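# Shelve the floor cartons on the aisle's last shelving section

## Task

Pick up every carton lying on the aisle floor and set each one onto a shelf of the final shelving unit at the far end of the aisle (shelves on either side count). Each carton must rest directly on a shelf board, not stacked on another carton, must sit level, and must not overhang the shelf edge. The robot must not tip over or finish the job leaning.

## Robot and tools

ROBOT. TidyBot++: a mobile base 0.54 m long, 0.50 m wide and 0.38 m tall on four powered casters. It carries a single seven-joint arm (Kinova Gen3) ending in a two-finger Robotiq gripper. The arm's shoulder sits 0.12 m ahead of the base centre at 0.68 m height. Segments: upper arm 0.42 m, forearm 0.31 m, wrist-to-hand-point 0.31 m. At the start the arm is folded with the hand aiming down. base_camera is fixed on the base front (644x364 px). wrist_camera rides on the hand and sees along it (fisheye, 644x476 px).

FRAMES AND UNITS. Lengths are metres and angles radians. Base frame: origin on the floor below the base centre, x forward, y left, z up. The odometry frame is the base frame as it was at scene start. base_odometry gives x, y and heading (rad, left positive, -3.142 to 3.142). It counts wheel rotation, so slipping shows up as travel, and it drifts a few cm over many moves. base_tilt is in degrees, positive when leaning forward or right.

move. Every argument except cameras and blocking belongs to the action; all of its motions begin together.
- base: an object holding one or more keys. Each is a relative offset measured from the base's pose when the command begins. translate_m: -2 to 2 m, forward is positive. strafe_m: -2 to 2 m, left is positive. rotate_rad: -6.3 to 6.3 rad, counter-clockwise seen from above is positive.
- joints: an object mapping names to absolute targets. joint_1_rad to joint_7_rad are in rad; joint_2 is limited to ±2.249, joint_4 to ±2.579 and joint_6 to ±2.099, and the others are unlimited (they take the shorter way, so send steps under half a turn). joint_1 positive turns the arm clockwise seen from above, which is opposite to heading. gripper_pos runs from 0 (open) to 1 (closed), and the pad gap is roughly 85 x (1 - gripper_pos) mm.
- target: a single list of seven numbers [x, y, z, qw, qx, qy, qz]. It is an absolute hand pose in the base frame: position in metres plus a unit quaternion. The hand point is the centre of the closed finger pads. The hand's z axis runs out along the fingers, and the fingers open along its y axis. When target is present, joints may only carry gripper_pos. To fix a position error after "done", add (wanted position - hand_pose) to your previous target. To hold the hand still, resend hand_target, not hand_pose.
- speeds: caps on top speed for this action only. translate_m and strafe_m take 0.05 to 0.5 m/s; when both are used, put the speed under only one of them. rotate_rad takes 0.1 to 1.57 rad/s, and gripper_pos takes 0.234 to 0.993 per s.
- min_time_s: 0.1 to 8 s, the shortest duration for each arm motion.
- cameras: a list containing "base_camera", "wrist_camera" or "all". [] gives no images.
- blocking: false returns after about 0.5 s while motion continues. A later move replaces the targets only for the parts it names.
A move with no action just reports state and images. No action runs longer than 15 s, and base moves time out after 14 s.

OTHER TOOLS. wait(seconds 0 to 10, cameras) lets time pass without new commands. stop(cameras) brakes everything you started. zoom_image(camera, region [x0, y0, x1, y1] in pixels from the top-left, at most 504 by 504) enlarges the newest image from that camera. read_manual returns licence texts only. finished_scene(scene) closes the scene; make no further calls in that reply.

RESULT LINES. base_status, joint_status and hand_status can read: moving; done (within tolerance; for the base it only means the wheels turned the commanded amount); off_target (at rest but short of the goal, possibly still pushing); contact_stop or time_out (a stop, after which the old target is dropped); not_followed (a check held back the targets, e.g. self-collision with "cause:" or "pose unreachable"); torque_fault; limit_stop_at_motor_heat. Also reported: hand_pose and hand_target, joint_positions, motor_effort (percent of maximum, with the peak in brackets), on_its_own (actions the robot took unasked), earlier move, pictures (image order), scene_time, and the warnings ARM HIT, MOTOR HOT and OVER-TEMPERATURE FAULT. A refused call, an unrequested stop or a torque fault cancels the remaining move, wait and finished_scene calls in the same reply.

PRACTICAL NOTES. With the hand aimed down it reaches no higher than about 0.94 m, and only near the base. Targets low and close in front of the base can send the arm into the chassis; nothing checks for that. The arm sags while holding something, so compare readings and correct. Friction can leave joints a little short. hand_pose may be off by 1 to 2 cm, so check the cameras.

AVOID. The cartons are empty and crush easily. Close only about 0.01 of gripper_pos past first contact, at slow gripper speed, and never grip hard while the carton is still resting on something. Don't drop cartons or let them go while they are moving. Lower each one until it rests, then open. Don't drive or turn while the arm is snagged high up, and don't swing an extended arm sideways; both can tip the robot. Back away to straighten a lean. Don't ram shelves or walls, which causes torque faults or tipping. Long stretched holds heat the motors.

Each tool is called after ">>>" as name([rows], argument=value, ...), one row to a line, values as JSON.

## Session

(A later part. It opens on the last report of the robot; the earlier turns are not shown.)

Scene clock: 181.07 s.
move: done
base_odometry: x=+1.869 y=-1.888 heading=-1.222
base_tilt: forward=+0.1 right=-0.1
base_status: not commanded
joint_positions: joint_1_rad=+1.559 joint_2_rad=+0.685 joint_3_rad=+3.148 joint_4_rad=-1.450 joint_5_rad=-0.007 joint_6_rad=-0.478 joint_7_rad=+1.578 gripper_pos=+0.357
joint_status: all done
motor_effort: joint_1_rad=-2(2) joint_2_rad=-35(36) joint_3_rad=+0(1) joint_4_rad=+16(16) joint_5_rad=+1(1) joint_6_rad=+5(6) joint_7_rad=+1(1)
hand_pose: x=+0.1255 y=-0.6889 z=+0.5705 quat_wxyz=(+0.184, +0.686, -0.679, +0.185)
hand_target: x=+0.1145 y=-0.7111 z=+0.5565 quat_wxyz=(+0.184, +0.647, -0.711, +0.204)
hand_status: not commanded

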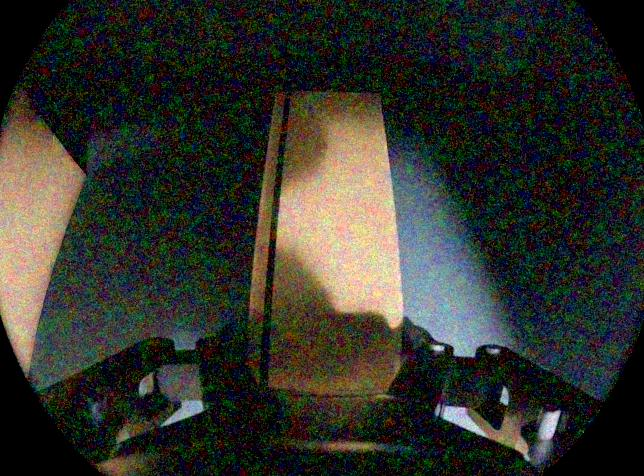

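>>> move(joints={"joint_2_rad": 0.745, "joint_6_rad": -0.437}, min_time_s=0.8)

>>> move(joints={"gripper_pos": 0.29}, speeds={"gripper_pos": 0.234})

>>> move(joints={"gripper_pos": 0.0}, speeds={"gripper_pos": 0.5}, cameras=["wrist_camera"])

>>> move(joints={"joint_2_rad": 0.53, "joint_4_rad": -1.635, "joint_6_rad": -0.41}, min_time_s=1.5)

>>> move(joints={"joint_2_rad": -0.33, "joint_4_rad": -2.21, "joint_6_rad": -0.55}, min_time_s=2.5, cameras=["all"])

Scene clock: 182.73 s.
move: done
base_odometry: x=+1.869 y=-1.888 heading=-1.222
base_tilt: forward=+0.1 right=-0.1
base_status: not commanded
joint_positions: joint_1_rad=+1.559 joint_2_rad=+0.687 joint_3_rad=+3.148 joint_4_rad=-1.447 joint_5_rad=-0.007 joint_6_rad=-0.478 joint_7_rad=+1.578 gripper_pos=+0.357
joint_status: all done
motor_effort: joint_1_rad=-1(2) joint_2_rad=-33(35) joint_3_rad=-1(1) joint_4_rad=+15(15) joint_5_rad=+1(1) joint_6_rad=+5(7) joint_7_rad=+0(1)
hand_pose: x=+0.1255 y=-0.6899 z=+0.5704 quat_wxyz=(+0.185, +0.686, -0.679, +0.185)
hand_target: x=+0.1145 y=-0.7103 z=+0.5522 quat_wxyz=(+0.182, +0.648, -0.712, +0.201)
hand_status: not commanded
pictures: none

Scene clock: 183.60 s.
move: done
base_odometry: x=+1.869 y=-1.888 heading=-1.222
base_tilt: forward=+0.1 right=-0.1
base_status: not commanded
joint_positions: joint_1_rad=+1.560 joint_2_rad=+0.696 joint_3_rad=+3.148 joint_4_rad=-1.447 joint_5_rad=-0.007 joint_6_rad=-0.477 joint_7_rad=+1.578 gripper_pos=+0.291
joint_status: all done
motor_effort: joint_1_rad=-1(2) joint_2_rad=-35(35) joint_3_rad=+0(1) joint_4_rad=+15(16) joint_5_rad=+1(1) joint_6_rad=+6(6) joint_7_rad=+1(1)
hand_pose: x=+0.1254 y=-0.6894 z=+0.5648 quat_wxyz=(+0.182, +0.687, -0.680, +0.183)
hand_target: x=+0.1145 y=-0.7103 z=+0.5522 quat_wxyz=(+0.182, +0.648, -0.712, +0.201)
hand_status: not commanded
pictures: none

Scene clock: 184.80 s.
move: done
base_odometry: x=+1.869 y=-1.888 heading=-1.222
base_tilt: forward=+0.1 right=-0.1
base_status: not commanded
joint_positions: joint_1_rad=+1.560 joint_2_rad=+0.696 joint_3_rad=+3.148 joint_4_rad=-1.447 joint_5_rad=-0.007 joint_6_rad=-0.477 joint_7_rad=+1.578 gripper_pos=+0.000
joint_status: all done
motor_effort: joint_1_rad=-2(2) joint_2_rad=-35(35) joint_3_rad=+0(1) joint_4_rad=+15(16) joint_5_rad=+1(1) joint_6_rad=+5(6) joint_7_rad=+1(2)
hand_pose: x=+0.1254 y=-0.6894 z=+0.5648 quat_wxyz=(+0.182, +0.687, -0.680, +0.183)
hand_target: x=+0.1145 y=-0.7103 z=+0.5522 quat_wxyz=(+0.182, +0.648, -0.712, +0.201)
hand_status: not commanded

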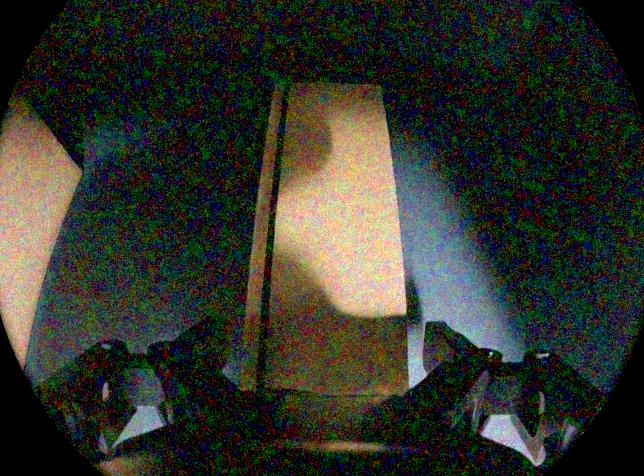

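Scene clock: 186.63 s.
move: done
base_odometry: x=+1.869 y=-1.888 heading=-1.222
base_tilt: forward=+0.1 right=-0.1
base_status: not commanded
joint_positions: joint_1_rad=+1.560 joint_2_rad=+0.543 joint_3_rad=+3.148 joint_4_rad=-1.606 joint_5_rad=-0.007 joint_6_rad=-0.451 joint_7_rad=+1.578 gripper_pos=+0.000
joint_status: all done
motor_effort: joint_1_rad=-1(2) joint_2_rad=-31(36) joint_3_rad=+0(1) joint_4_rad=+15(16) joint_5_rad=+1(1) joint_6_rad=+6(7) joint_7_rad=+1(1)
hand_pose: x=+0.1249 y=-0.6411 z=+0.6033 quat_wxyz=(+0.189, +0.685, -0.678, +0.189)
hand_target: x=+0.1147 y=-0.6405 z=+0.6062 quat_wxyz=(+0.187, +0.645, -0.711, +0.208)
hand_status: not commanded
pictures: none

Scene clock: 189.43 s.
move: done
base_odometry: x=+1.869 y=-1.888 heading=-1.222
base_tilt: forward=+0.1 right=-0.1
base_status: not commanded
joint_positions: joint_1_rad=+1.560 joint_2_rad=-0.321 joint_3_rad=+3.148 joint_4_rad=-2.178 joint_5_rad=-0.007 joint_6_rad=-0.503 joint_7_rad=+1.578 gripper_pos=+0.000
joint_status: all done
motor_effort: joint_1_rad=-1(2) joint_2_rad=-6(33) joint_3_rad=+0(1) joint_4_rad=+18(18) joint_5_rad=+1(1) joint_6_rad=+7(8) joint_7_rad=+0(2)
hand_pose: x=+0.1233 y=-0.3882 z=+0.7712 quat_wxyz=(+0.267, +0.656, -0.651, +0.271)
hand_target: x=+0.1204 y=-0.3667 z=+0.7487 quat_wxyz=(+0.229, +0.630, -0.694, +0.263)
hand_status: not commanded
pictures: base_camera, wrist_camera

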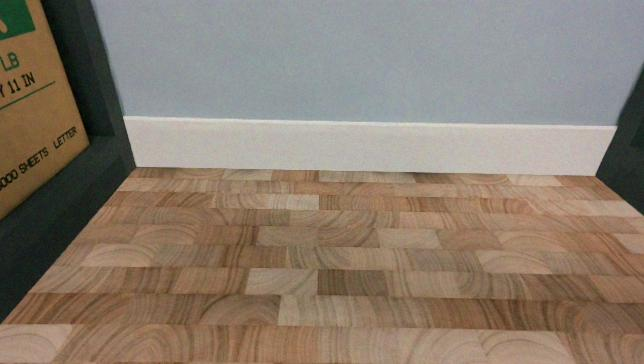

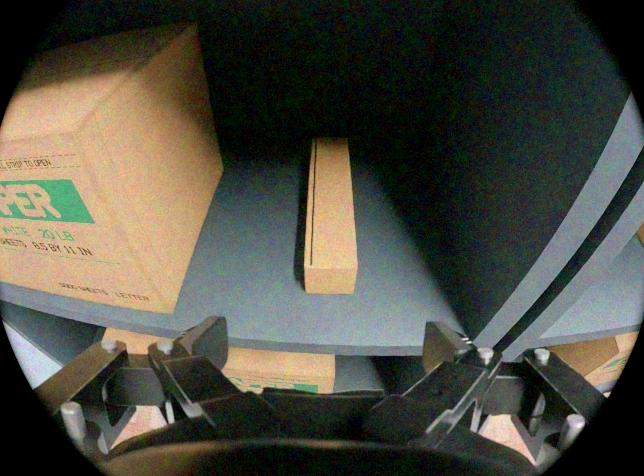

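>>> finished_scene(scene=2)

The scene is finished: the task was done.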